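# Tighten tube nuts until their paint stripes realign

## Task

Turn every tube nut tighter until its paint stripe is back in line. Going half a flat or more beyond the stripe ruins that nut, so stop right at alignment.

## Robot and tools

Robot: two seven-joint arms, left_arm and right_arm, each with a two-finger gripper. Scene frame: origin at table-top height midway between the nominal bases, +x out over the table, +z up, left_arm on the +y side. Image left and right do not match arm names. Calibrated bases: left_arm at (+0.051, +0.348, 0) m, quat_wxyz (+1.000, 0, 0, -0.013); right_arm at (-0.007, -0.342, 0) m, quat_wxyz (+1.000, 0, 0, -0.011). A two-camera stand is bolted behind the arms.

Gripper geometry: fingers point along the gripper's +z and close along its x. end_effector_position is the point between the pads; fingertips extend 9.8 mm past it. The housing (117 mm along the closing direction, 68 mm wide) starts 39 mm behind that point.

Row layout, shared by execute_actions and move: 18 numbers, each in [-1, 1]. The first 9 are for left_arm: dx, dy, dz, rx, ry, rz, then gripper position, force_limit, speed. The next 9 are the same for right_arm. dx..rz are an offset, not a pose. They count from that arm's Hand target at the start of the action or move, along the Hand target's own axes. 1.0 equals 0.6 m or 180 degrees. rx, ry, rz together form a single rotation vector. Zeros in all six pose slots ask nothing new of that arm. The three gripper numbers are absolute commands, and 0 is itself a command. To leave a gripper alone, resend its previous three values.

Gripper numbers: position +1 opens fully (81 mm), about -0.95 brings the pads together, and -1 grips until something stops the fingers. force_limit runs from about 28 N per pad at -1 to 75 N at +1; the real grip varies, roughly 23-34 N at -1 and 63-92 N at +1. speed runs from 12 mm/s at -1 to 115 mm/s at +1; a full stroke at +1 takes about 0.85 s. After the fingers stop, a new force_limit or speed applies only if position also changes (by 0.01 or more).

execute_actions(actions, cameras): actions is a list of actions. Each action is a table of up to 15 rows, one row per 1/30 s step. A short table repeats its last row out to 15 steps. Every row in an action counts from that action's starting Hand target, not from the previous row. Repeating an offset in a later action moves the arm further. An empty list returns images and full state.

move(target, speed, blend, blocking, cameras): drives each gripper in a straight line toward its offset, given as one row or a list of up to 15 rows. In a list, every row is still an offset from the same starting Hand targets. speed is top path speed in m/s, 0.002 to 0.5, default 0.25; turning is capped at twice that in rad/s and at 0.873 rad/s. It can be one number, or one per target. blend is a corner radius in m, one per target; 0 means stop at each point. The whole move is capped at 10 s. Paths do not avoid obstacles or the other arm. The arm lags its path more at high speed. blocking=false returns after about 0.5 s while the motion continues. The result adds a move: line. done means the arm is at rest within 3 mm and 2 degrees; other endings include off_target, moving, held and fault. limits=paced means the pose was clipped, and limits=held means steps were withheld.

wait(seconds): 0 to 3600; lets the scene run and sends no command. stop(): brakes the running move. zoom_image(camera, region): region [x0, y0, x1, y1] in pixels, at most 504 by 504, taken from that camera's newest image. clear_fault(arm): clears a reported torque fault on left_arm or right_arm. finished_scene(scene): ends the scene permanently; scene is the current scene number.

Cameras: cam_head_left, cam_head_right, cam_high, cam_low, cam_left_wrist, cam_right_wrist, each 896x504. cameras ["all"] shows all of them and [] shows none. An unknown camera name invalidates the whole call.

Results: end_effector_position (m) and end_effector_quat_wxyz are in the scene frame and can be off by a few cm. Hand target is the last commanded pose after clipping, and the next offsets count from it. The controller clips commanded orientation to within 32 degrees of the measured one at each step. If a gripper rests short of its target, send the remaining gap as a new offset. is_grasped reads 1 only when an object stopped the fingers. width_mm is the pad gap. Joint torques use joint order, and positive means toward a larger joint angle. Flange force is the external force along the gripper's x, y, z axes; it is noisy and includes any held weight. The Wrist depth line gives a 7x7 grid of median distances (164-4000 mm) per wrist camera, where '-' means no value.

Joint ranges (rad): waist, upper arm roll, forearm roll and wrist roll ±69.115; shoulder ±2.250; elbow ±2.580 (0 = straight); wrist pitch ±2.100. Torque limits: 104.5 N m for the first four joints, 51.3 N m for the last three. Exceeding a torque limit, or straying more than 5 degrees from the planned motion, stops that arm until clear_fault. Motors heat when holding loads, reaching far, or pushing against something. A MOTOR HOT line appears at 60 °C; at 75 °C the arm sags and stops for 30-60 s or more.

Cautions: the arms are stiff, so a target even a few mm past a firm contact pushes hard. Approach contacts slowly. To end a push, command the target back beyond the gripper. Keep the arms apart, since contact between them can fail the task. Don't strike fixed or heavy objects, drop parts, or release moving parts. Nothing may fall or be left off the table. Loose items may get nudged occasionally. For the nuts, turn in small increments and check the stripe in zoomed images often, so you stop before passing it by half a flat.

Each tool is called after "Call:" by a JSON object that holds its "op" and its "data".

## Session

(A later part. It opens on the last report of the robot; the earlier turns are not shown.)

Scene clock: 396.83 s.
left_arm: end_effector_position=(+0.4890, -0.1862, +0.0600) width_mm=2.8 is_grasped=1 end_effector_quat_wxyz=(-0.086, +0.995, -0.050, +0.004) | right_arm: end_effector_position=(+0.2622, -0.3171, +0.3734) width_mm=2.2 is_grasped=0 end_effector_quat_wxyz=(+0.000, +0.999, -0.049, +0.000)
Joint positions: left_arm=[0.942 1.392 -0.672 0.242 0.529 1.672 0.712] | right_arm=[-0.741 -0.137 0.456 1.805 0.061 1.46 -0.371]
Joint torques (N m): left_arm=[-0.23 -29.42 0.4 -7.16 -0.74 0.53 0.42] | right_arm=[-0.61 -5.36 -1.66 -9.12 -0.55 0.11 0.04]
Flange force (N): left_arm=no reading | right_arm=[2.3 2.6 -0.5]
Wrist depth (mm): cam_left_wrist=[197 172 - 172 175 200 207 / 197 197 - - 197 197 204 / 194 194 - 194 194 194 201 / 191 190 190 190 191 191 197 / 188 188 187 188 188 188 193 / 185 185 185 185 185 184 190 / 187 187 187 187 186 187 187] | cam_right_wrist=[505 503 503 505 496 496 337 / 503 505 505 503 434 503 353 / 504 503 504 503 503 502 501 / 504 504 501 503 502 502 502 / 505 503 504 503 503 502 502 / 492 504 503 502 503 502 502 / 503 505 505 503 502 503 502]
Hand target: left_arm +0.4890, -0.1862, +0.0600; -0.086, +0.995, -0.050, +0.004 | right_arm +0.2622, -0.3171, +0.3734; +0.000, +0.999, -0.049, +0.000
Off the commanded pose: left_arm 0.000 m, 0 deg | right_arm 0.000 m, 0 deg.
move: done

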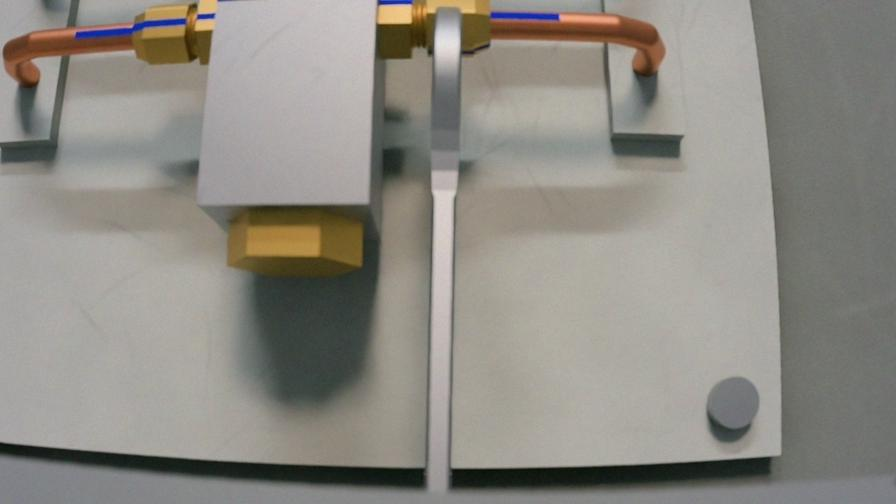

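Call:
{"op": "move", "data": {"target": [0,-0.0041,0.0029,0,0,0,-0.98,1,1,0,0,0,0,0,0,-0.9,0,0], "speed": 0.02, "cameras": []}}

Call:
{"op": "move", "data": {"target": [0,-0.0020,0.00145,0,0,0,-0.98,1,1,0,0,0,0,0,0,-0.9,0,0], "speed": 0.02, "cameras": []}}

Scene clock: 397.73 s.
left_arm: end_effector_position=(+0.4892, -0.1835, +0.0587) width_mm=2.8 is_grasped=1 end_effector_quat_wxyz=(-0.086, +0.995, -0.050, +0.004) | right_arm: end_effector_position=(+0.2622, -0.3171, +0.3734) width_mm=2.2 is_grasped=0 end_effector_quat_wxyz=(+0.000, +0.999, -0.049, +0.000)
Joint positions: left_arm=[0.951 1.379 -0.674 0.284 0.528 1.65 0.697] | right_arm=[-0.741 -0.137 0.456 1.805 0.061 1.46 -0.371]
Joint torques (N m): left_arm=[-0.15 -29.3 0.13 -7.11 -0.75 0.54 0.41] | right_arm=[-0.56 -5.38 -1.68 -9.11 -0.55 0.12 0.09]
Flange force (N): left_arm=no reading | right_arm=[2.2 2.4 -0.5]
Wrist depth (mm): cam_left_wrist=[198 170 - 171 197 198 205 / 195 196 - - 195 195 202 / 193 192 - 192 192 193 199 / 190 189 - 189 190 190 195 / 186 187 186 186 186 187 192 / 184 184 184 184 183 184 189 / 185 185 182 185 185 185 186] | cam_right_wrist=[504 503 502 503 496 495 336 / 504 503 503 502 435 503 352 / 504 504 504 503 503 500 502 / 504 504 503 503 502 501 504 / 504 504 503 504 504 502 504 / 492 503 503 504 503 503 502 / 505 505 503 503 503 504 503]
Hand target: left_arm +0.4892, -0.1835, +0.0587; -0.086, +0.995, -0.050, +0.004 | right_arm +0.2622, -0.3171, +0.3734; +0.000, +0.999, -0.049, +0.000
Off the commanded pose: left_arm 0.000 m, 0 deg | right_arm 0.000 m, 0 deg.
move: done

Scene clock: 398.23 s.
left_arm: end_effector_position=(+0.4893, -0.1822, +0.0581) width_mm=2.8 is_grasped=1 end_effector_quat_wxyz=(-0.086, +0.995, -0.050, +0.004) | right_arm: end_effector_position=(+0.2622, -0.3171, +0.3734) width_mm=2.2 is_grasped=0 end_effector_quat_wxyz=(+0.000, +0.999, -0.049, +0.000)
Joint positions: left_arm=[0.955 1.374 -0.675 0.303 0.528 1.64 0.691] | right_arm=[-0.741 -0.137 0.456 1.805 0.061 1.46 -0.371]
Joint torques (N m): left_arm=[-4.11 -27.97 -2.07 -4.51 -2.74 2.27 0.37] | right_arm=[-0.58 -5.38 -1.66 -9.14 -0.53 0.12 0.07]
Flange force (N): left_arm=no reading | right_arm=[2.2 2.4 -0.4]
Wrist depth (mm): cam_left_wrist=[197 169 - 170 173 197 205 / 194 195 - - 194 193 201 / 192 192 - 191 191 192 198 / 189 188 - 188 189 189 194 / 186 186 186 186 186 186 191 / 183 183 183 183 182 183 189 / 184 185 181 181 181 180 185] | cam_right_wrist=[504 503 503 503 497 497 336 / 503 504 502 503 434 500 352 / 504 505 503 503 503 503 502 / 503 504 505 502 502 503 502 / 502 505 502 503 505 503 502 / 492 506 504 503 503 502 503 / 500 505 504 504 503 502 503]
Hand target: left_arm +0.4894, -0.1821, +0.0581; -0.086, +0.995, -0.050, +0.004 | right_arm +0.2622, -0.3171, +0.3734; +0.000, +0.999, -0.049, +0.000
Off the commanded pose: left_arm 0.000 m, 0 deg | right_arm 0.000 m, 0 deg.
move: done

Call:
{"op": "move", "data": {"target": [[0,0.0027,-0.0019,0,0,0,-0.98,1,1,0,0,0,0,0,0,-0.9,0,0],[0,0.0047,0.0008,0,0,0,-0.98,1,1,0,0,0,0,0,0,-0.9,0,0]], "speed": 0.03, "cameras": []}}

Call:
{"op": "move", "data": {"target": [0,-0.0041,0.0029,0,0,0,-0.98,1,1,0,0,0,0,0,0,-0.9,0,0], "speed": 0.02, "cameras": ["cam_left_wrist"]}}

Call:
{"op": "zoom_image", "data": {"camera": "cam_left_wrist", "region": [375, 0, 505, 90]}}

Scene clock: 399.50 s.
left_arm: end_effector_position=(+0.4891, -0.1848, +0.0571) width_mm=2.8 is_grasped=1 end_effector_quat_wxyz=(-0.086, +0.995, -0.050, +0.004) | right_arm: end_effector_position=(+0.2622, -0.3171, +0.3734) width_mm=2.2 is_grasped=0 end_effector_quat_wxyz=(+0.000, +0.999, -0.049, +0.000)
Joint positions: left_arm=[0.948 1.387 -0.673 0.268 0.529 1.656 0.703] | right_arm=[-0.741 -0.137 0.456 1.805 0.061 1.46 -0.371]
Joint torques (N m): left_arm=[-0.26 -29.54 0.23 -7.05 -0.7 0.51 0.36] | right_arm=[-0.59 -5.38 -1.67 -9.1 -0.55 0.11 0.06]
Flange force (N): left_arm=no reading | right_arm=[2.3 2.5 -0.5]
Wrist depth (mm): cam_left_wrist=[194 167 - 169 171 197 204 / 193 194 - - 193 193 201 / 191 191 - 190 191 191 197 / 188 187 169 188 188 188 193 / 185 185 185 185 185 185 190 / 182 182 182 182 182 182 188 / 183 184 180 184 184 184 185] | cam_right_wrist=[504 503 504 502 496 496 337 / 503 504 503 504 434 502 352 / 504 505 505 503 503 501 501 / 502 504 504 502 503 503 502 / 503 504 503 505 503 503 502 / 492 505 505 503 505 503 503 / 504 504 504 503 503 501 503]
Hand target: left_arm +0.4891, -0.1848, +0.0571; -0.086, +0.995, -0.050, +0.004 | right_arm +0.2622, -0.3171, +0.3734; +0.000, +0.999, -0.049, +0.000
Off the commanded pose: left_arm 0.000 m, 0 deg | right_arm 0.000 m, 0 deg.
move: done

Scene clock: 400.00 s.
left_arm: end_effector_position=(+0.4894, -0.1821, +0.0558) width_mm=2.8 is_grasped=1 end_effector_quat_wxyz=(-0.086, +0.995, -0.050, +0.004) | right_arm: end_effector_position=(+0.2622, -0.3171, +0.3734) width_mm=2.2 is_grasped=0 end_effector_quat_wxyz=(+0.000, +0.999, -0.049, +0.000)
Joint positions: left_arm=[0.955 1.376 -0.675 0.306 0.528 1.635 0.69] | right_arm=[-0.741 -0.137 0.456 1.805 0.061 1.46 -0.371]
Joint torques (N m): left_arm=[-0.07 -28.56 0.29 -6.87 -0.51 0.25 0.4] | right_arm=[-0.54 -5.36 -1.67 -9.14 -0.56 0.11 0.07]
Flange force (N): left_arm=no reading | right_arm=[2.1 2.4 -0.5]
Wrist depth (mm): cam_left_wrist=[196 166 - 167 195 195 202 / 192 192 - - 192 191 199 / 190 190 - 189 189 189 195 / 187 186 - 186 187 187 192 / 183 184 184 184 183 183 189 / 180 181 181 181 181 181 186 / 179 179 178 179 179 178 182] | cam_right_wrist=[505 504 504 504 495 496 338 / 505 504 503 503 436 503 353 / 504 503 503 502 501 503 502 / 504 503 505 502 502 504 503 / 504 503 503 503 503 503 502 / 493 504 504 503 503 503 502 / 504 505 505 505 503 502 501]
Hand target: left_arm +0.4894, -0.1821, +0.0558; -0.086, +0.995, -0.050, +0.004 | right_arm +0.2622, -0.3171, +0.3734; +0.000, +0.999, -0.049, +0.000
Off the commanded pose: left_arm 0.000 m, 0 deg | right_arm 0.000 m, 0 deg.
move: done

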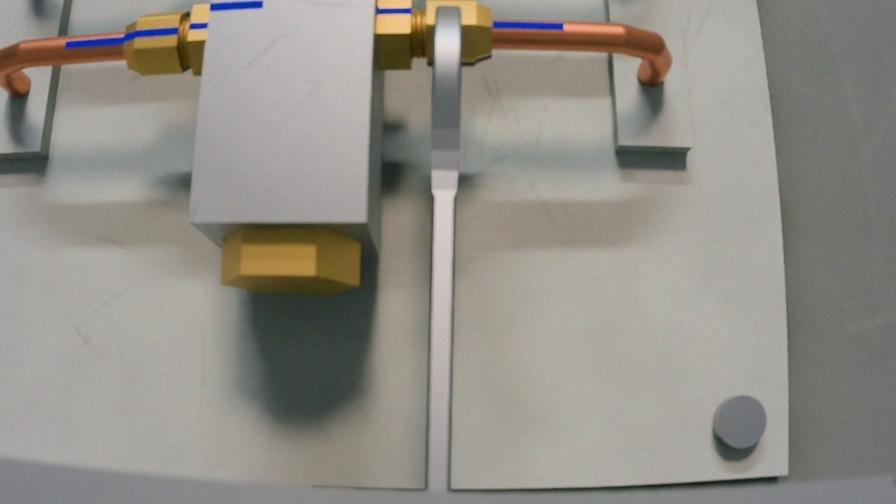

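Scaled by 3.877 from the camera's image (finer frame: 1280x720).

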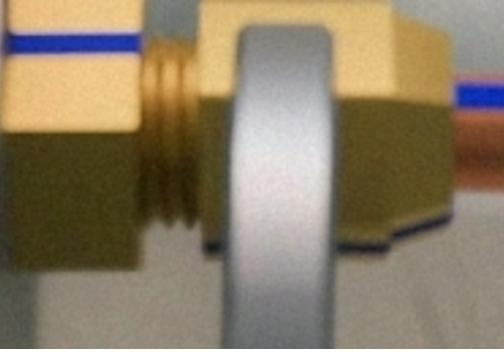

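Call:
{"op": "move", "data": {"target": [0,0.0011,-0.0028,0,0,0,-0.98,1,1,0,0,0,0,0,0,-0.9,0,0], "speed": 0.02, "cameras": []}}

Call:
{"op": "move", "data": {"target": [0,-0.0034,0.0024,0,0,0,-0.98,1,1,0,0,0,0,0,0,-0.9,0,0], "speed": 0.02, "cameras": []}}

Scene clock: 401.23 s.
left_arm: end_effector_position=(+0.4893, -0.1831, +0.0574) width_mm=2.8 is_grasped=1 end_effector_quat_wxyz=(-0.086, +0.995, -0.050, +0.004) | right_arm: end_effector_position=(+0.2622, -0.3171, +0.3734) width_mm=2.2 is_grasped=0 end_effector_quat_wxyz=(+0.000, +0.999, -0.049, +0.000)
Joint positions: left_arm=[0.953 1.378 -0.675 0.292 0.528 1.644 0.695] | right_arm=[-0.741 -0.137 0.456 1.805 0.061 1.46 -0.371]
Joint torques (N m): left_arm=[-0.21 -29.25 0.14 -7.06 -0.71 0.56 0.35] | right_arm=[-0.58 -5.39 -1.68 -9.13 -0.54 0.13 0.06]
Flange force (N): left_arm=no reading | right_arm=[2.3 2.5 -0.4]
Wrist depth (mm): cam_left_wrist=[196 169 - 170 196 197 204 / 194 194 - - 194 194 201 / 191 191 - 191 191 191 197 / 188 188 - 188 189 188 194 / 185 185 185 185 185 185 191 / 183 182 183 183 182 182 188 / 184 184 181 184 184 180 184] | cam_right_wrist=[503 504 502 504 496 495 337 / 503 503 504 503 434 503 352 / 506 504 504 504 502 502 500 / 506 505 505 502 504 503 501 / 503 504 505 503 502 501 502 / 493 504 504 505 503 505 503 / 504 502 504 503 502 503 502]
Hand target: left_arm +0.4893, -0.1831, +0.0574; -0.086, +0.995, -0.050, +0.004 | right_arm +0.2622, -0.3171, +0.3734; +0.000, +0.999, -0.049, +0.000
Off the commanded pose: left_arm 0.000 m, 0 deg | right_arm 0.000 m, 0 deg.
move: done

Scene clock: 401.73 s.
left_arm: end_effector_position=(+0.4895, -0.1808, +0.0563) width_mm=2.8 is_grasped=1 end_effector_quat_wxyz=(-0.086, +0.995, -0.050, +0.004) | right_arm: end_effector_position=(+0.2622, -0.3171, +0.3734) width_mm=2.2 is_grasped=0 end_effector_quat_wxyz=(+0.000, +0.999, -0.049, +0.000)
Joint positions: left_arm=[0.959 1.37 -0.676 0.322 0.528 1.628 0.684] | right_arm=[-0.741 -0.137 0.456 1.805 0.061 1.46 -0.371]
Joint torques (N m): left_arm=[-0.58 -29.73 -0.38 -7.08 -0.96 0.67 0.37] | right_arm=[-0.56 -5.36 -1.68 -9.09 -0.54 0.12 0.08]
Flange force (N): left_arm=no reading | right_arm=[2.2 2.4 -0.6]
Wrist depth (mm): cam_left_wrist=[196 167 - 168 169 195 203 / 192 192 - - 192 191 200 / 189 190 - 189 189 189 195 / 187 186 - 187 187 187 192 / 184 183 183 184 184 183 189 / 180 181 181 181 181 181 186 / 179 179 179 179 179 179 183] | cam_right_wrist=[503 503 504 503 497 497 337 / 504 503 502 505 434 502 352 / 504 502 505 502 502 502 502 / 504 504 503 503 503 503 501 / 503 504 505 502 503 502 503 / 493 505 503 504 502 501 503 / 503 504 503 503 504 503 501]
Hand target: left_arm +0.4895, -0.1808, +0.0563; -0.086, +0.995, -0.050, +0.004 | right_arm +0.2622, -0.3171, +0.3734; +0.000, +0.999, -0.049, +0.000
Off the commanded pose: left_arm 0.000 m, 0 deg | right_arm 0.000 m, 0 deg.
move: done

Call:
{"op": "move", "data": {"target": [0,-0.0027,0.0019,0,0,0,-0.98,1,1,0,0,0,0,0,0,-0.9,0,0], "speed": 0.02, "cameras": ["cam_left_wrist"]}}

Call:
{"op": "zoom_image", "data": {"camera": "cam_left_wrist", "region": [375, 0, 505, 90]}}

Scene clock: 402.53 s.
left_arm: end_effector_position=(+0.4897, -0.1790, +0.0555) width_mm=2.8 is_grasped=1 end_effector_quat_wxyz=(-0.086, +0.995, -0.050, +0.004) | right_arm: end_effector_position=(+0.2622, -0.3171, +0.3734) width_mm=2.2 is_grasped=0 end_effector_quat_wxyz=(+0.000, +0.999, -0.049, +0.000)
Joint positions: left_arm=[0.963 1.363 -0.677 0.344 0.527 1.615 0.676] | right_arm=[-0.741 -0.137 0.456 1.805 0.061 1.46 -0.371]
Joint torques (N m): left_arm=[-0.42 -29.5 -0.43 -7.02 -0.88 0.66 0.4] | right_arm=[-0.55 -5.42 -1.69 -9.11 -0.56 0.12 0.06]
Flange force (N): left_arm=no reading | right_arm=[2.4 2.4 -0.5]
Wrist depth (mm): cam_left_wrist=[195 - - 195 195 195 202 / 192 190 - - 191 191 198 / 188 189 - 189 189 188 194 / 186 185 - 186 186 186 192 / 183 182 183 183 183 183 189 / 180 180 180 181 180 180 186 / 178 178 178 178 178 177 182] | cam_right_wrist=[504 505 503 503 496 496 338 / 504 503 503 504 435 503 344 / 503 505 504 503 503 503 501 / 504 505 504 502 503 503 503 / 505 503 503 503 503 502 502 / 493 503 503 503 503 502 501 / 504 505 503 505 502 502 503]
Hand target: left_arm +0.4897, -0.1790, +0.0555; -0.086, +0.995, -0.050, +0.004 | right_arm +0.2622, -0.3171, +0.3734; +0.000, +0.999, -0.049, +0.000
Off the commanded pose: left_arm 0.000 m, 0 deg | right_arm 0.000 m, 0 deg.
move: done

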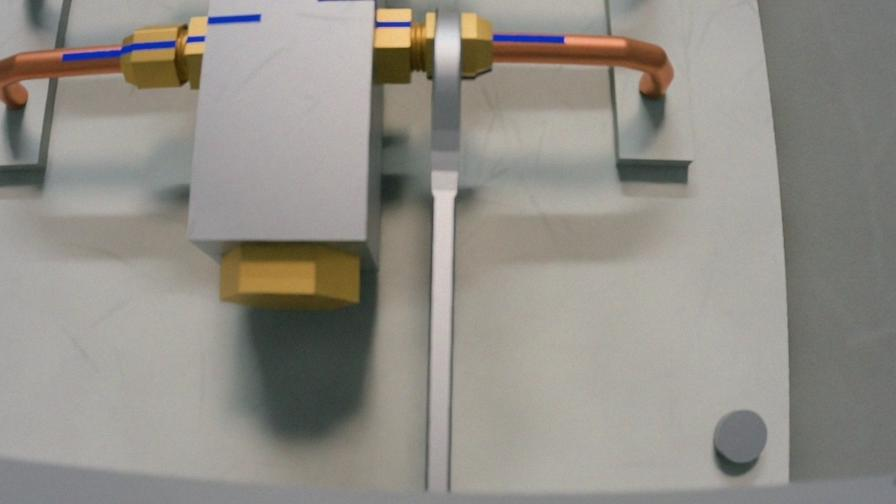

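Scaled by 3.877 from the camera's image (finer frame: 1280x720).

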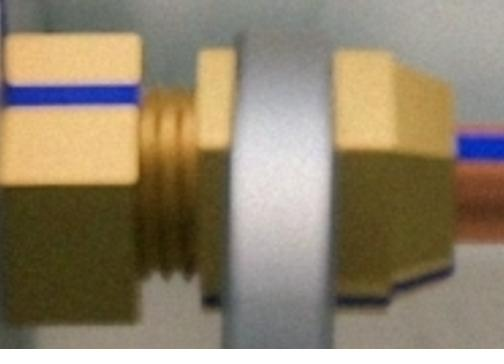

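Call:
{"op": "move", "data": {"target": [0,-0.0041,0.0029,0,0,0,-0.98,1,1,0,0,0,0,0,0,-0.9,0,0], "speed": 0.02, "cameras": []}}

Call:
{"op": "move", "data": {"target": [0,-0.0027,0.0019,0,0,0,-0.98,1,1,0,0,0,0,0,0,-0.9,0,0], "speed": 0.02, "cameras": ["cam_left_wrist"]}}

Call:
{"op": "zoom_image", "data": {"camera": "cam_left_wrist", "region": [375, 0, 505, 90]}}

Scene clock: 403.57 s.
left_arm: end_effector_position=(+0.4899, -0.1763, +0.0542) width_mm=2.8 is_grasped=1 end_effector_quat_wxyz=(-0.086, +0.995, -0.050, +0.004) | right_arm: end_effector_position=(+0.2622, -0.3171, +0.3734) width_mm=2.2 is_grasped=0 end_effector_quat_wxyz=(+0.000, +0.999, -0.049, +0.000)
Joint positions: left_arm=[0.969 1.355 -0.679 0.375 0.527 1.598 0.665] | right_arm=[-0.741 -0.137 0.456 1.805 0.061 1.46 -0.371]
Joint torques (N m): left_arm=[-0.29 -29.22 -0.46 -7.05 -0.81 0.6 0.4] | right_arm=[-0.57 -5.36 -1.65 -9.12 -0.55 0.12 0.06]
Flange force (N): left_arm=no reading | right_arm=[2.2 2.4 -0.5]
Wrist depth (mm): cam_left_wrist=[193 - - 195 190 193 200 / 189 - - - 190 189 197 / 188 - - 187 187 187 193 / 185 - - 185 185 185 190 / 182 181 181 182 181 181 187 / 178 179 179 179 179 179 184 / 176 176 177 177 177 175 181] | cam_right_wrist=[506 503 502 502 497 495 340 / 506 504 504 505 434 502 371 / 503 503 504 503 502 503 501 / 504 503 503 503 502 502 503 / 504 505 504 503 503 503 502 / 494 505 503 503 501 503 501 / 504 504 503 504 503 503 503]
Hand target: left_arm +0.4899, -0.1763, +0.0542; -0.086, +0.995, -0.050, +0.004 | right_arm +0.2622, -0.3171, +0.3734; +0.000, +0.999, -0.049, +0.000
Off the commanded pose: left_arm 0.000 m, 0 deg | right_arm 0.000 m, 0 deg.
move: done

Scene clock: 404.07 s.
left_arm: end_effector_position=(+0.4901, -0.1746, +0.0534) width_mm=2.8 is_grasped=1 end_effector_quat_wxyz=(-0.086, +0.995, -0.050, +0.004) | right_arm: end_effector_position=(+0.2622, -0.3171, +0.3734) width_mm=2.2 is_grasped=0 end_effector_quat_wxyz=(+0.000, +0.999, -0.049, +0.000)
Joint positions: left_arm=[0.972 1.349 -0.68 0.394 0.526 1.587 0.657] | right_arm=[-0.741 -0.137 0.456 1.805 0.061 1.46 -0.371]
Joint torques (N m): left_arm=[-3.31 -26.76 -1.78 -4.44 -2.08 1.84 0.45] | right_arm=[-0.54 -5.4 -1.64 -9.15 -0.55 0.13 0.09]
Flange force (N): left_arm=no reading | right_arm=[2.1 2.3 -0.4]
Wrist depth (mm): cam_left_wrist=[193 - - 194 193 192 200 / 189 - - - 189 189 196 / 187 - - 186 186 187 193 / 184 - - 184 184 184 190 / 181 181 181 181 181 181 187 / 178 178 179 178 179 178 184 / 175 175 176 176 176 175 180] | cam_right_wrist=[505 504 503 503 496 495 340 / 504 505 502 503 434 502 370 / 505 504 504 505 503 503 501 / 505 504 503 503 502 502 502 / 504 503 503 504 502 502 502 / 493 504 505 503 505 503 503 / 504 503 503 503 503 503 504]
Hand target: left_arm +0.4901, -0.1745, +0.0533; -0.086, +0.995, -0.050, +0.004 | right_arm +0.2622, -0.3171, +0.3734; +0.000, +0.999, -0.049, +0.000
Off the commanded pose: left_arm 0.000 m, 0 deg | right_arm 0.000 m, 0 deg.
move: done

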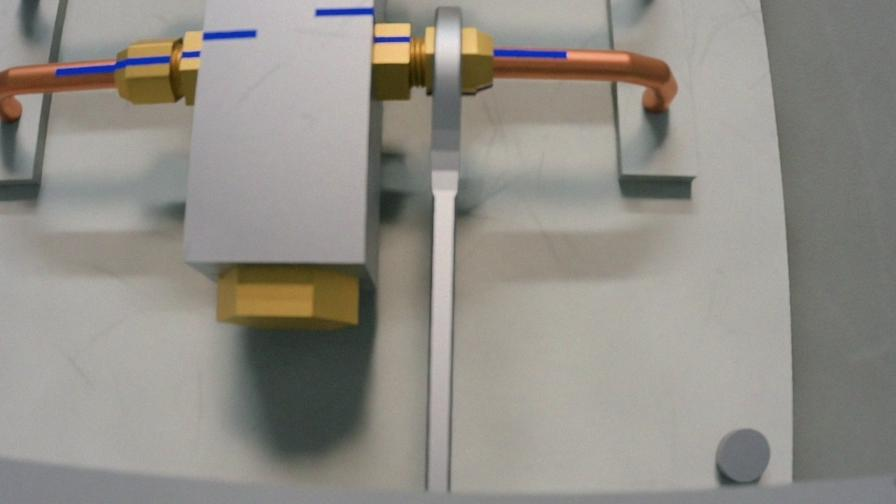

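Scaled by 3.877 from the camera's image (finer frame: 1280x720).

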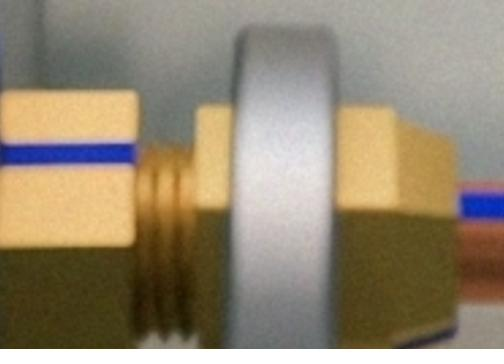

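Call:
{"op": "move", "data": {"target": [0,-0.0016,0.0012,0,0,0,-0.98,1,1,0,0,0,0,0,0,-0.9,0,0], "speed": 0.02, "cameras": ["cam_left_wrist"]}}

Call:
{"op": "zoom_image", "data": {"camera": "cam_left_wrist", "region": [375, 0, 505, 120]}}

Scene clock: 405.00 s.
left_arm: end_effector_position=(+0.4902, -0.1735, +0.0528) width_mm=2.8 is_grasped=1 end_effector_quat_wxyz=(-0.086, +0.995, -0.050, +0.004) | right_arm: end_effector_position=(+0.2622, -0.3171, +0.3734) width_mm=2.2 is_grasped=0 end_effector_quat_wxyz=(+0.000, +0.999, -0.049, +0.000)
Joint positions: left_arm=[0.974 1.346 -0.68 0.405 0.526 1.581 0.653] | right_arm=[-0.741 -0.137 0.456 1.805 0.061 1.46 -0.371]
Joint torques (N m): left_arm=[-9.17 -21.81 -4.57 0.57 -4.64 4.27 0.45] | right_arm=[-0.54 -5.37 -1.7 -9.12 -0.55 0.12 0.06]
Flange force (N): left_arm=no reading | right_arm=[2.3 2.5 -0.5]
Wrist depth (mm): cam_left_wrist=[193 - - 194 193 191 199 / 188 - - - 190 189 196 / 187 - - 186 186 186 192 / 184 - - 183 184 184 190 / 181 181 180 181 180 181 186 / 178 178 178 179 178 178 184 / 175 175 176 176 176 174 180] | cam_right_wrist=[505 502 504 502 496 497 341 / 502 504 503 502 434 501 370 / 505 502 503 503 504 503 501 / 504 504 504 503 504 502 503 / 503 504 504 503 502 502 503 / 493 505 505 503 503 503 502 / 502 504 504 505 503 503 501]
Hand target: left_arm +0.4902, -0.1735, +0.0528; -0.086, +0.995, -0.050, +0.004 | right_arm +0.2622, -0.3171, +0.3734; +0.000, +0.999, -0.049, +0.000
Off the commanded pose: left_arm 0.000 m, 0 deg | right_arm 0.000 m, 0 deg.
move: done

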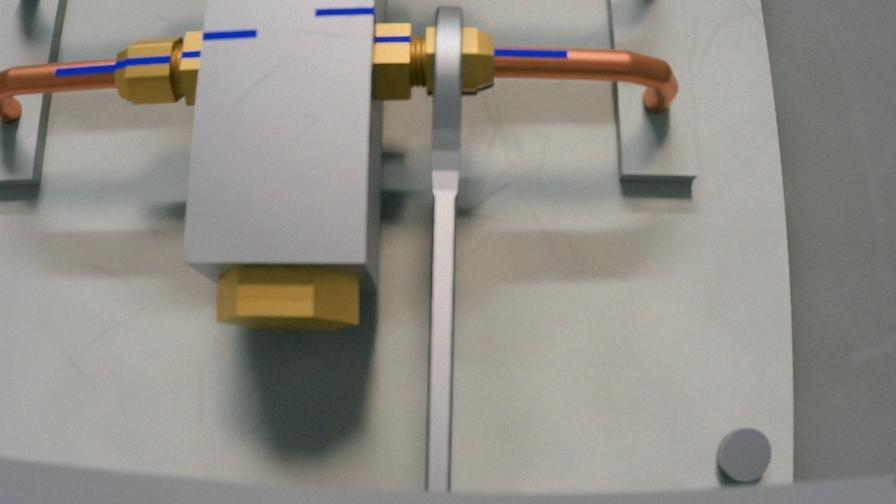

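Scaled by 3.877 from the camera's image (finer frame: 1280x720).

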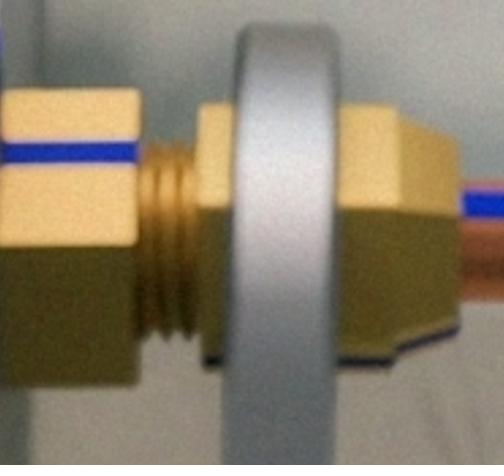

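Call:
{"op": "move", "data": {"target": [[0,0.0014,-0.001,0,0,0,-0.98,1,1,0,0,0,0,0,0,-0.9,0,0],[0,-0.0149,-0.0313,-0.0667,0,0,-0.98,1,1,0,0,0,0,0,0,-0.9,0,0],[0,-0.0371,-0.0576,-0.1333,0,0,-0.98,1,1,0,0,0,0,0,0,-0.9,0,0]], "speed": 0.06, "blend": [0,0.003,0], "cameras": ["cam_left_wrist"]}}

Call:
{"op": "zoom_image", "data": {"camera": "cam_left_wrist", "region": [360, 0, 520, 130]}}

Scene clock: 410.43 s.
left_arm: end_effector_position=(+0.4918, -0.1576, +0.0906) width_mm=2.8 is_grasped=1 end_effector_quat_wxyz=(+0.123, +0.991, -0.050, -0.006) | right_arm: end_effector_position=(+0.2622, -0.3171, +0.3734) width_mm=2.2 is_grasped=0 end_effector_quat_wxyz=(+0.000, +0.999, -0.049, +0.000)
Joint positions: left_arm=[0.938 1.018 -0.539 1.084 0.759 1.089 0.232] | right_arm=[-0.741 -0.137 0.456 1.805 0.061 1.46 -0.371]
Joint torques (N m): left_arm=[-1.91 -24.43 -2.2 -7.1 -0.32 -0.31 0.24] | right_arm=[-0.59 -5.38 -1.65 -9.1 -0.54 0.11 0.06]
Flange force (N): left_arm=[-2.4 2.2 -2.7] | right_arm=[2.3 2.4 -0.6]
Wrist depth (mm): cam_left_wrist=[187 - - 186 186 186 193 / 192 - - 168 191 189 196 / 196 196 - 195 195 195 201 / 200 200 - 199 199 199 204 / 203 204 203 202 202 203 209 / 208 207 206 206 206 206 213 / 219 218 216 217 216 216 217] | cam_right_wrist=[503 505 503 503 496 498 496 / 505 505 505 503 435 503 503 / 505 505 503 503 501 502 501 / 504 502 503 503 502 501 503 / 503 504 502 503 503 503 502 / 493 505 503 504 503 502 502 / 504 504 503 504 503 502 503]
Hand target: left_arm +0.4918, -0.1576, +0.0907; +0.123, +0.991, -0.050, -0.006 | right_arm +0.2622, -0.3171, +0.3734; +0.000, +0.999, -0.049, +0.000
Off the commanded pose: left_arm 0.000 m, 0 deg | right_arm 0.000 m, 0 deg.
move: done

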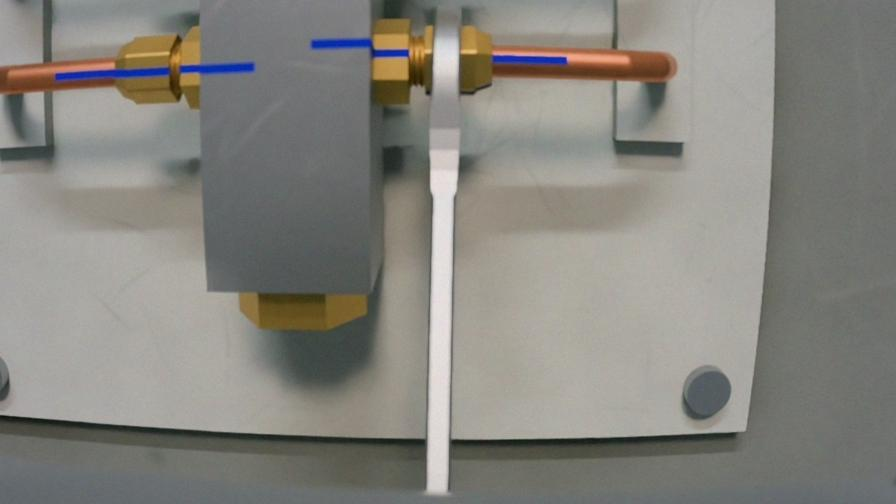

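Scaled by 3.150 from the camera's image (finer frame: 1280x720).

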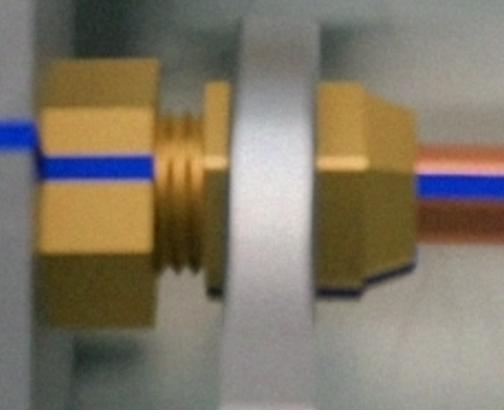

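Call:
{"op": "move", "data": {"target": [[0,-0.0163,-0.0303,-0.0667,0,0,-0.98,1,1,0,0,0,0,0,0,-0.9,0,0],[0,-0.0385,-0.0566,-0.1333,0,0,-0.98,1,1,0,0,0,0,0,0,-0.9,0,0]], "speed": 0.06, "blend": [0.003,0], "cameras": ["cam_left_wrist"]}}

Call:
{"op": "zoom_image", "data": {"camera": "cam_left_wrist", "region": [360, 0, 520, 130]}}

Scene clock: 414.70 s.
left_arm: end_effector_position=(+0.4949, -0.1270, +0.1179) width_mm=2.8 is_grasped=1 end_effector_quat_wxyz=(+0.326, +0.944, -0.047, -0.016) | right_arm: end_effector_position=(+0.2622, -0.3171, +0.3734) width_mm=2.2 is_grasped=0 end_effector_quat_wxyz=(+0.000, +0.999, -0.049, +0.000)
Joint positions: left_arm=[0.654 0.867 -0.274 1.459 1.149 0.907 -0.362] | right_arm=[-0.741 -0.137 0.456 1.805 0.061 1.46 -0.371]
Joint torques (N m): left_arm=[-6.68 -27.58 -3.32 -7.92 0.62 0.11 0.27] | right_arm=[-0.6 -5.38 -1.69 -9.12 -0.55 0.13 0.07]
Flange force (N): left_arm=[-2.1 5.3 11.8] | right_arm=[2.3 2.5 -0.4]
Wrist depth (mm): cam_left_wrist=[186 - - 183 185 184 190 / 200 - - - 198 198 201 / 212 209 - 211 210 210 216 / 225 219 175 221 220 222 227 / 248 247 246 245 245 243 243 / 265 264 263 263 262 261 261 / 289 286 281 285 283 282 281] | cam_right_wrist=[505 503 503 504 496 497 495 / 505 503 503 501 434 503 500 / 505 506 503 501 503 503 502 / 504 503 504 503 503 503 502 / 503 504 504 502 505 502 501 / 494 505 506 503 503 502 502 / 503 505 503 503 503 501 503]
Hand target: left_arm +0.4949, -0.1270, +0.1180; +0.326, +0.944, -0.047, -0.016 | right_arm +0.2622, -0.3171, +0.3734; +0.000, +0.999, -0.049, +0.000
Off the commanded pose: left_arm 0.000 m, 0 deg | right_arm 0.000 m, 0 deg.
move: done

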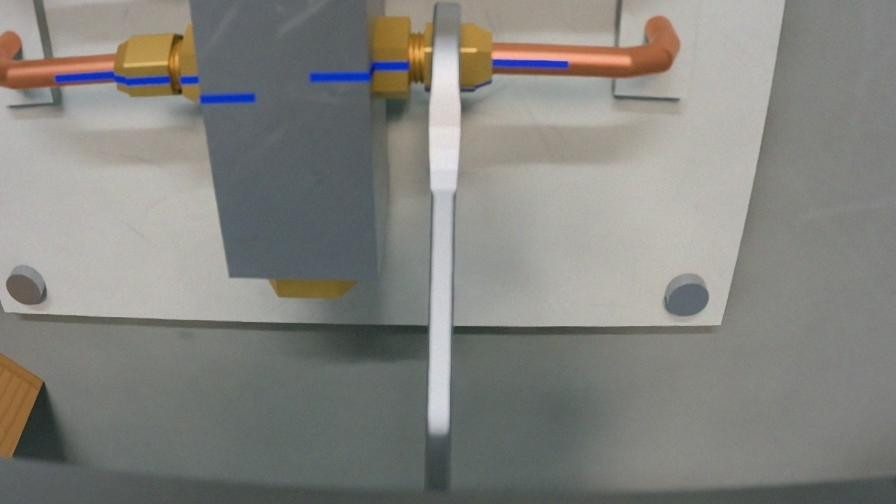

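Scaled by 3.150 from the camera's image (finer frame: 1280x720).

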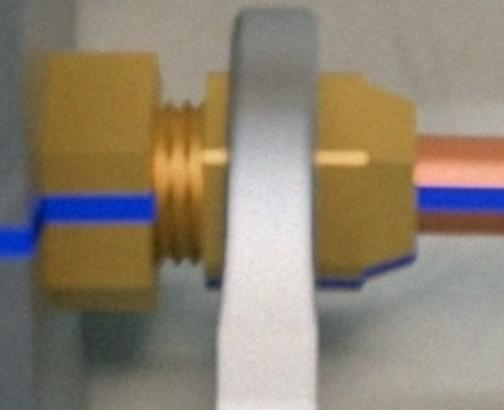

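Call:
{"op": "move", "data": {"target": [[0,-0.0163,-0.0303,-0.0667,0,0,-0.98,1,1,0,0,0,0,0,0,-0.9,0,0],[0,-0.0385,-0.0566,-0.1333,0,0,-0.98,1,1,0,0,0,0,0,0,-0.9,0,0]], "speed": 0.06, "blend": [0.003,0], "cameras": ["cam_left_wrist"]}}

Call:
{"op": "zoom_image", "data": {"camera": "cam_left_wrist", "region": [360, 0, 520, 130]}}

Scene clock: 419.00 s.
left_arm: end_effector_position=(+0.4988, -0.0881, +0.1304) width_mm=2.8 is_grasped=1 end_effector_quat_wxyz=(+0.515, +0.856, -0.043, -0.026) | right_arm: end_effector_position=(+0.2622, -0.3171, +0.3734) width_mm=2.2 is_grasped=0 end_effector_quat_wxyz=(+0.000, +0.999, -0.049, +0.000)
Joint positions: left_arm=[0.333 0.937 -0.074 1.646 1.502 1.101 -0.936] | right_arm=[-0.741 -0.137 0.456 1.805 0.061 1.46 -0.371]
Joint torques (N m): left_arm=[-16.71 -28.24 -7.12 -6.93 1.74 1.16 0.26] | right_arm=[-0.57 -5.4 -1.68 -9.12 -0.55 0.11 0.04]
Flange force (N): left_arm=[-5.3 4.8 31.2] | right_arm=[2.4 2.5 -0.5]
Wrist depth (mm): cam_left_wrist=[186 - - - 186 187 195 / 216 - - - 217 217 219 / 239 236 176 241 240 242 249 / 278 298 297 295 282 290 288 / 328 358 339 336 334 346 342 / 424 422 395 412 409 406 424 / 606 550 539 533 528 522 554] | cam_right_wrist=[505 503 502 503 496 497 495 / 504 505 503 502 435 502 502 / 505 503 503 503 503 504 502 / 505 503 503 503 504 502 502 / 502 504 503 503 502 502 503 / 493 505 504 503 503 503 502 / 503 503 503 504 502 502 504]
Hand target: left_arm +0.4988, -0.0881, +0.1304; +0.515, +0.856, -0.043, -0.026 | right_arm +0.2622, -0.3171, +0.3734; +0.000, +0.999, -0.049, +0.000
Off the commanded pose: left_arm 0.000 m, 0 deg | right_arm 0.000 m, 0 deg.
move: done

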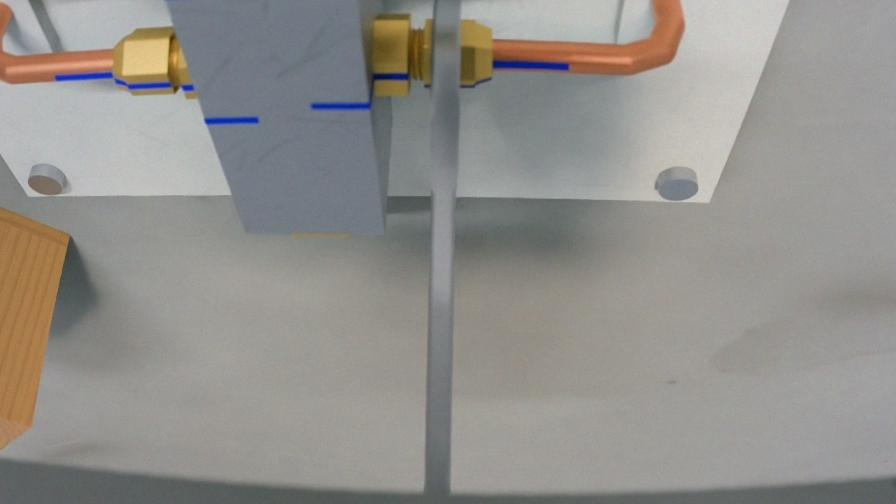

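Scaled by 3.150 from the camera's image (finer frame: 1280x720).

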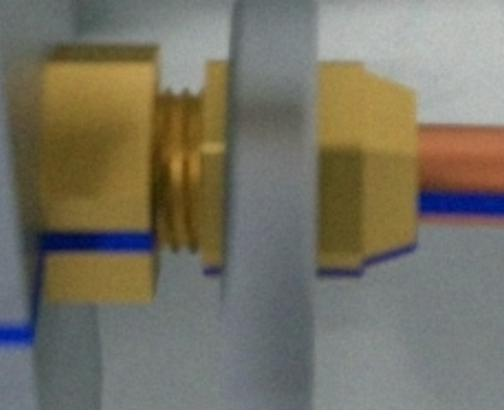

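Call:
{"op": "move", "data": {"target": [0,-0.0163,-0.0303,-0.0667,0,0,-0.98,1,1,0,0,0,0,0,0,-0.9,0,0], "speed": 0.06, "cameras": ["cam_left_wrist"]}}

Call:
{"op": "zoom_image", "data": {"camera": "cam_left_wrist", "region": [360, 0, 520, 130]}}

Call:
{"op": "zoom_image", "data": {"camera": "cam_left_wrist", "region": [400, 160, 500, 220]}}

Scene clock: 421.37 s.
left_arm: end_effector_position=(+0.5008, -0.0676, +0.1303) width_mm=2.8 is_grasped=1 end_effector_quat_wxyz=(+0.602, +0.797, -0.040, -0.030) | right_arm: end_effector_position=(+0.2622, -0.3171, +0.3734) width_mm=2.2 is_grasped=0 end_effector_quat_wxyz=(+0.000, +0.999, -0.049, +0.000)
Joint positions: left_arm=[0.206 1.045 -0.007 1.664 1.57 1.272 -1.121] | right_arm=[-0.741 -0.137 0.456 1.805 0.061 1.46 -0.371]
Joint torques (N m): left_arm=[-22.48 -24.36 -10.43 -5.32 1.81 0.74 0.26] | right_arm=[-0.55 -5.38 -1.7 -9.15 -0.55 0.11 0.06]
Flange force (N): left_arm=[-7.1 8.1 39.9] | right_arm=[2.2 2.5 -0.4]
Wrist depth (mm): cam_left_wrist=[- - - - 195 201 204 / 240 - - 246 244 233 243 / 283 317 178 310 306 303 299 / 277 389 385 380 374 371 392 / 269 553 545 491 526 520 512 / 1039 841 813 787 774 759 844 / 2078 2040 2009 2003 1967 1939 1889] | cam_right_wrist=[505 504 503 503 497 496 494 / 504 503 505 503 434 502 500 / 503 504 503 504 503 503 501 / 505 504 504 504 502 502 502 / 505 503 505 502 503 502 504 / 493 505 504 504 503 502 503 / 505 503 505 503 502 503 504]
Hand target: left_arm +0.5009, -0.0676, +0.1303; +0.602, +0.797, -0.040, -0.030 | right_arm +0.2622, -0.3171, +0.3734; +0.000, +0.999, -0.049, +0.000
Off the commanded pose: left_arm 0.000 m, 0 deg | right_arm 0.000 m, 0 deg.
move: done

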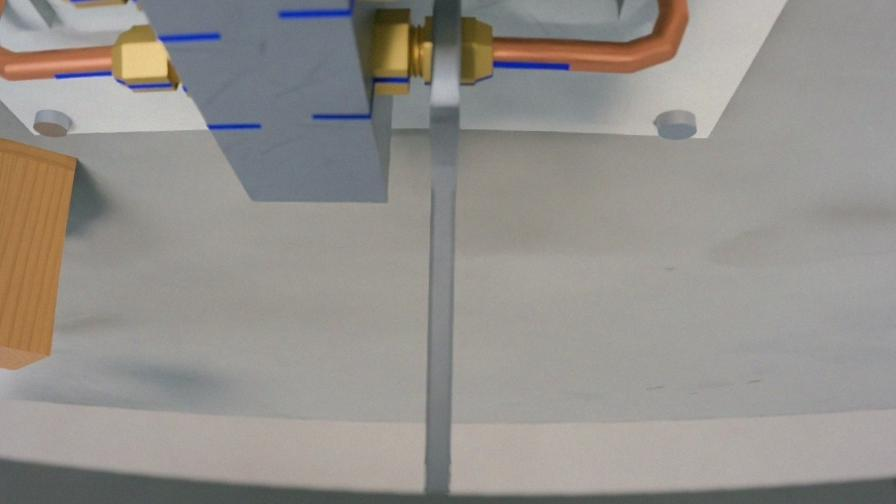

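Scaled by 3.150 from the camera's image (finer frame: 1280x720).

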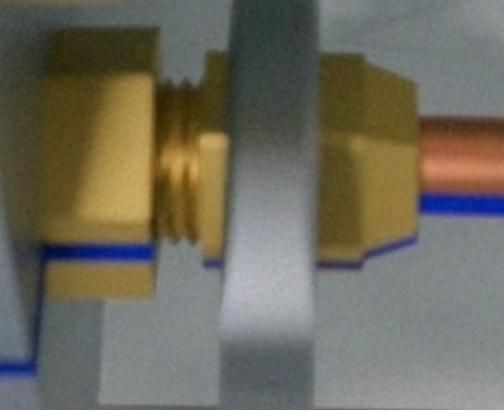

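Scaled by 5.040 from the camera's image (finer frame: 1280x720).

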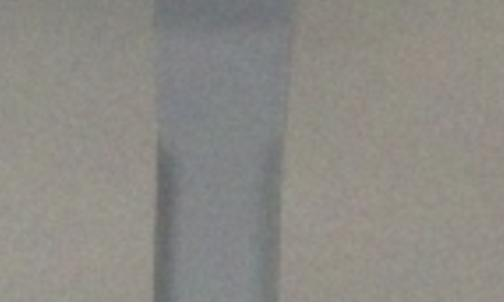

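Call:
{"op": "move", "data": {"target": [0,0.004,0.0108,0.0222,0,0,-0.98,1,1,0,0,0,0,0,0,-0.9,0,0], "speed": 0.04, "cameras": []}}

Scene clock: 422.83 s.
left_arm: end_effector_position=(+0.5002, -0.0744, +0.1308) width_mm=2.8 is_grasped=1 end_effector_quat_wxyz=(+0.574, +0.818, -0.041, -0.029) | right_arm: end_effector_position=(+0.2622, -0.3171, +0.3734) width_mm=2.2 is_grasped=0 end_effector_quat_wxyz=(+0.000, +0.999, -0.049, +0.000)
Joint positions: left_arm=[0.245 1.005 -0.028 1.664 1.555 1.214 -1.066] | right_arm=[-0.741 -0.137 0.456 1.805 0.061 1.46 -0.371]
Joint torques (N m): left_arm=[-0.93 -20.71 2.94 -4.94 0.97 1.52 0.13] | right_arm=[-0.59 -5.36 -1.68 -9.15 -0.53 0.12 0.09]
Flange force (N): left_arm=[-2.9 3.7 -1.7] | right_arm=[2.1 2.4 -0.4]
Wrist depth (mm): cam_left_wrist=[- - - - 192 184 200 / 230 - - - 233 231 232 / 277 276 183 285 281 280 276 / 282 362 358 353 349 347 325 / 271 446 439 435 430 425 423 / 653 639 574 619 560 596 590 / 2066 1973 936 926 907 1916 1873] | cam_right_wrist=[505 504 503 504 497 496 495 / 505 502 502 502 435 503 502 / 504 503 503 503 503 503 501 / 505 503 505 502 503 502 502 / 503 504 503 504 503 503 502 / 494 505 504 503 502 502 504 / 504 505 504 502 503 503 503]
Hand target: left_arm +0.5002, -0.0744, +0.1308; +0.574, +0.818, -0.041, -0.029 | right_arm +0.2622, -0.3171, +0.3734; +0.000, +0.999, -0.049, +0.000
Off the commanded pose: left_arm 0.000 m, 0 deg | right_arm 0.000 m, 0 deg.
move: done

Call:
{"op": "move", "data": {"target": [0,0.0056,-0.0037,0,0,0,-0.98,1,1,0,0,0,0,0,0,-0.9,0,0], "speed": 0.03, "cameras": []}}

Call:
{"op": "move", "data": {"target": [0,0.0695,-0.0459,0,0,0,-0.98,1,1,0,0,0,0,0,0,-0.9,0,0], "speed": 0.1, "cameras": ["cam_left_wrist"]}}

Scene clock: 424.03 s.
left_arm: end_effector_position=(+0.5003, -0.0735, +0.1347) width_mm=2.8 is_grasped=1 end_effector_quat_wxyz=(+0.574, +0.818, -0.041, -0.029) | right_arm: end_effector_position=(+0.2622, -0.3171, +0.3734) width_mm=2.2 is_grasped=0 end_effector_quat_wxyz=(+0.000, +0.999, -0.049, +0.000)
Joint positions: left_arm=[0.244 0.997 -0.029 1.666 1.551 1.215 -1.06] | right_arm=[-0.741 -0.137 0.456 1.805 0.061 1.46 -0.371]
Joint torques (N m): left_arm=[-1.52 -22 3.19 -4.4 0.88 2.46 0.45] | right_arm=[-0.55 -5.38 -1.68 -9.15 -0.53 0.13 0.06]
Flange force (N): left_arm=[-0.8 1.1 2.1] | right_arm=[2.2 2.4 -0.3]
Wrist depth (mm): cam_left_wrist=[190 - - 192 183 197 207 / 237 - - 242 232 239 240 / 285 285 183 294 291 290 287 / 283 372 367 364 343 357 353 / 272 460 454 448 443 439 436 / 757 658 591 641 574 613 614 / 2072 2003 971 949 934 1900 1894] | cam_right_wrist=[503 505 504 503 497 496 494 / 504 505 504 501 434 503 502 / 504 503 504 504 503 501 502 / 503 503 503 504 502 501 502 / 504 504 504 504 503 503 501 / 493 504 503 503 502 503 503 / 505 504 504 502 502 502 503]
Hand target: left_arm +0.5003, -0.0735, +0.1347; +0.574, +0.818, -0.041, -0.029 | right_arm +0.2622, -0.3171, +0.3734; +0.000, +0.999, -0.049, +0.000
Off the commanded pose: left_arm 0.000 m, 0 deg | right_arm 0.000 m, 0 deg.
move: done

Scene clock: 424.87 s.
left_arm: end_effector_position=(+0.5014, -0.0618, +0.1833) width_mm=2.8 is_grasped=1 end_effector_quat_wxyz=(+0.574, +0.818, -0.041, -0.029) | right_arm: end_effector_position=(+0.2622, -0.3171, +0.3734) width_mm=2.2 is_grasped=0 end_effector_quat_wxyz=(+0.000, +0.999, -0.049, +0.000)
Joint positions: left_arm=[0.229 0.893 -0.042 1.684 1.503 1.239 -0.971] | right_arm=[-0.741 -0.137 0.456 1.805 0.061 1.46 -0.371]
Joint torques (N m): left_arm=[-0.3 -21.72 4.25 -5.42 1.5 2.9 0.43] | right_arm=[-0.56 -5.4 -1.66 -9.13 -0.54 0.11 0.07]
Flange force (N): left_arm=[-1.0 -0.1 -0.2] | right_arm=[2.3 2.4 -0.5]
Wrist depth (mm): cam_left_wrist=[294 302 220 299 296 295 284 / 301 352 337 336 345 344 329 / 296 423 401 416 412 393 391 / 315 495 495 489 485 483 474 / 653 648 603 634 589 620 611 / 950 853 846 819 895 872 864 / 2112 2092 2021 2015 1950 1991 1911] | cam_right_wrist=[505 502 503 502 496 497 495 / 505 503 503 501 436 500 503 / 503 505 502 503 502 501 502 / 504 503 505 503 502 503 503 / 505 507 505 502 503 503 502 / 492 505 504 503 502 502 503 / 503 506 503 502 502 504 503]
Hand target: left_arm +0.5014, -0.0618, +0.1833; +0.574, +0.818, -0.041, -0.029 | right_arm +0.2622, -0.3171, +0.3734; +0.000, +0.999, -0.049, +0.000
Off the commanded pose: left_arm 0.000 m, 0 deg | right_arm 0.000 m, 0 deg.
move: done

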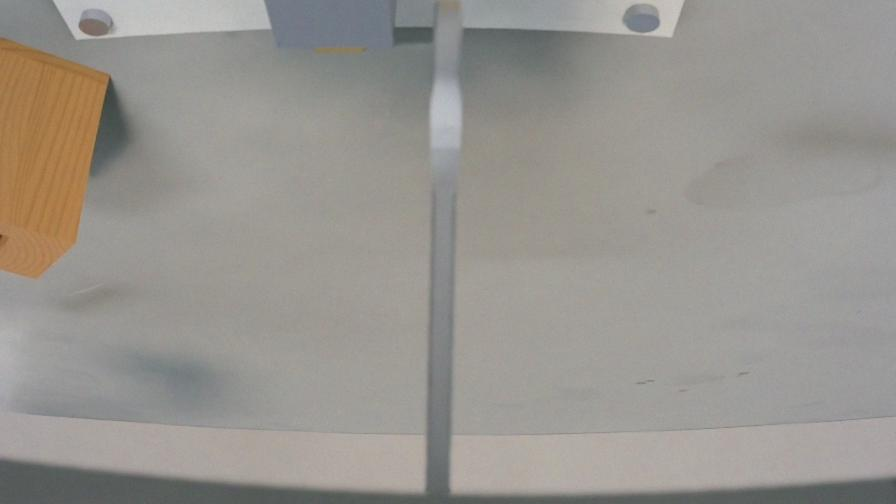

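Call:
{"op": "move", "data": {"target": [-0.06,0.0363,-0.126,0.1072,0,0,-0.98,1,1,0,0,0,0,0,0,-0.9,0,0], "speed": 0.15, "cameras": ["cam_left_wrist"]}}

Call:
{"op": "zoom_image", "data": {"camera": "cam_left_wrist", "region": [510, 30, 590, 90]}}

Call:
{"op": "zoom_image", "data": {"camera": "cam_left_wrist", "region": [510, 100, 590, 160]}}

Scene clock: 426.83 s.
left_arm: end_effector_position=(+0.4720, +0.0051, +0.2295) width_mm=2.8 is_grasped=1 end_effector_quat_wxyz=(+0.428, +0.902, -0.045, -0.021) | right_arm: end_effector_position=(+0.2622, -0.3171, +0.3734) width_mm=2.2 is_grasped=0 end_effector_quat_wxyz=(+0.000, +0.999, -0.049, +0.000)
Joint positions: left_arm=[0.315 0.596 -0.202 1.754 1.177 1.141 -0.654] | right_arm=[-0.741 -0.137 0.456 1.805 0.061 1.46 -0.371]
Joint torques (N m): left_arm=[-0.14 -18.94 2.38 -7.06 1.65 1.79 0.42] | right_arm=[-0.56 -5.4 -1.67 -9.13 -0.54 0.14 0.06]
Flange force (N): left_arm=[-1.4 -0.9 -0.5] | right_arm=[2.3 2.4 -0.4]
Wrist depth (mm): cam_left_wrist=[320 317 304 273 302 308 313 / 347 346 329 298 327 333 340 / 379 378 375 318 364 373 380 / 422 405 416 413 412 412 417 / 466 384 459 449 456 455 456 / 526 386 518 516 514 511 513 / 625 601 574 592 590 587 603] | cam_right_wrist=[505 504 501 503 496 496 496 / 503 503 505 502 434 503 503 / 505 505 504 502 502 502 503 / 503 503 505 505 503 502 502 / 502 504 503 503 503 502 502 / 492 502 505 504 503 503 501 / 503 504 503 503 503 502 503]
Hand target: left_arm +0.4720, +0.0051, +0.2295; +0.428, +0.902, -0.045, -0.021 | right_arm +0.2622, -0.3171, +0.3734; +0.000, +0.999, -0.049, +0.000
Off the commanded pose: left_arm 0.000 m, 0 deg | right_arm 0.000 m, 0 deg.
move: done

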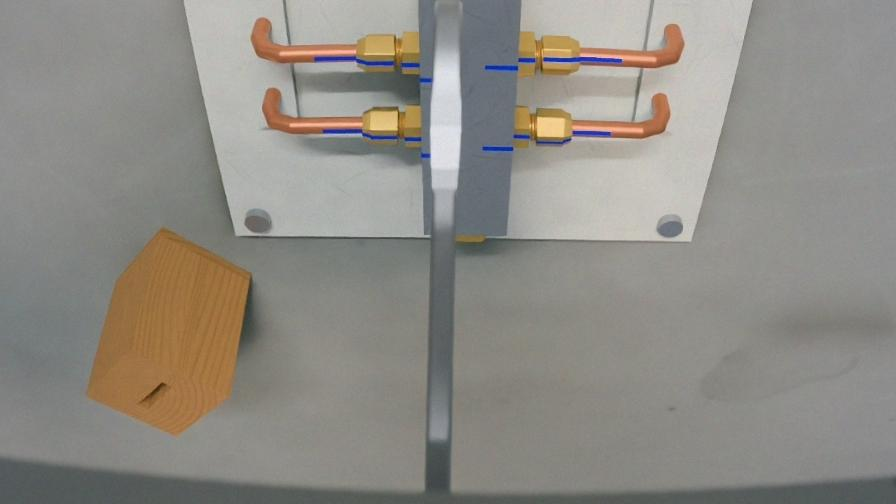

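Scaled by 6.300 from the camera's image (finer frame: 1280x720).

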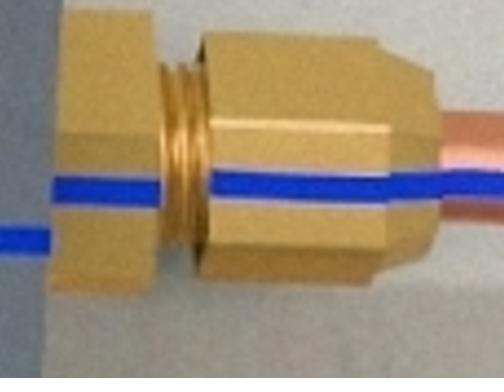

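Scaled by 6.300 from the camera's image (finer frame: 1280x720).

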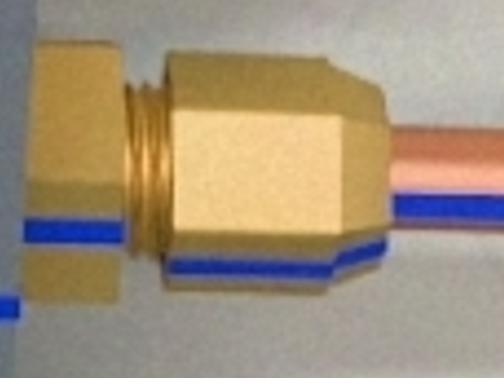

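Call:
{"op": "move", "data": {"target": [0.06,0.1217,0.3457,0.2267,0,0,-0.98,1,1,0,0,0,0,0,0,-0.9,0,0], "speed": 0.2, "cameras": []}}

Scene clock: 430.30 s.
left_arm: end_effector_position=(+0.4872, -0.2043, +0.1551) width_mm=2.8 is_grasped=1 end_effector_quat_wxyz=(+0.087, +0.995, -0.050, -0.004) | right_arm: end_effector_position=(+0.2622, -0.3171, +0.3734) width_mm=2.2 is_grasped=0 end_effector_quat_wxyz=(+0.000, +0.999, -0.049, +0.000)
Joint positions: left_arm=[0.925 1.047 -0.446 0.733 0.539 1.329 0.524] | right_arm=[-0.741 -0.137 0.456 1.805 0.061 1.46 -0.371]
Joint torques (N m): left_arm=[-0.27 -27.49 0.15 -8.93 0.23 -0.22 0.43] | right_arm=[-0.57 -5.35 -1.67 -9.1 -0.51 0.12 0.06]
Flange force (N): left_arm=[-1.2 -1.2 -0.6] | right_arm=[2.3 2.4 -0.5]
Wrist depth (mm): cam_left_wrist=[257 257 220 257 257 258 262 / 262 261 261 261 261 265 266 / 264 264 264 264 264 268 269 / 274 274 273 273 273 273 273 / 275 278 277 277 277 277 275 / 282 281 281 281 280 280 280 / 286 285 284 285 285 285 283] | cam_right_wrist=[504 502 504 503 496 497 496 / 506 505 503 504 434 503 502 / 503 504 502 503 502 503 501 / 505 505 505 505 503 501 500 / 503 504 503 503 503 503 502 / 492 503 503 503 503 503 501 / 503 506 502 504 503 503 501]
Hand target: left_arm +0.4871, -0.2043, +0.1551; +0.087, +0.995, -0.050, -0.004 | right_arm +0.2622, -0.3171, +0.3734; +0.000, +0.999, -0.049, +0.000
Off the commanded pose: left_arm 0.000 m, 0 deg | right_arm 0.000 m, 0 deg.
move: done


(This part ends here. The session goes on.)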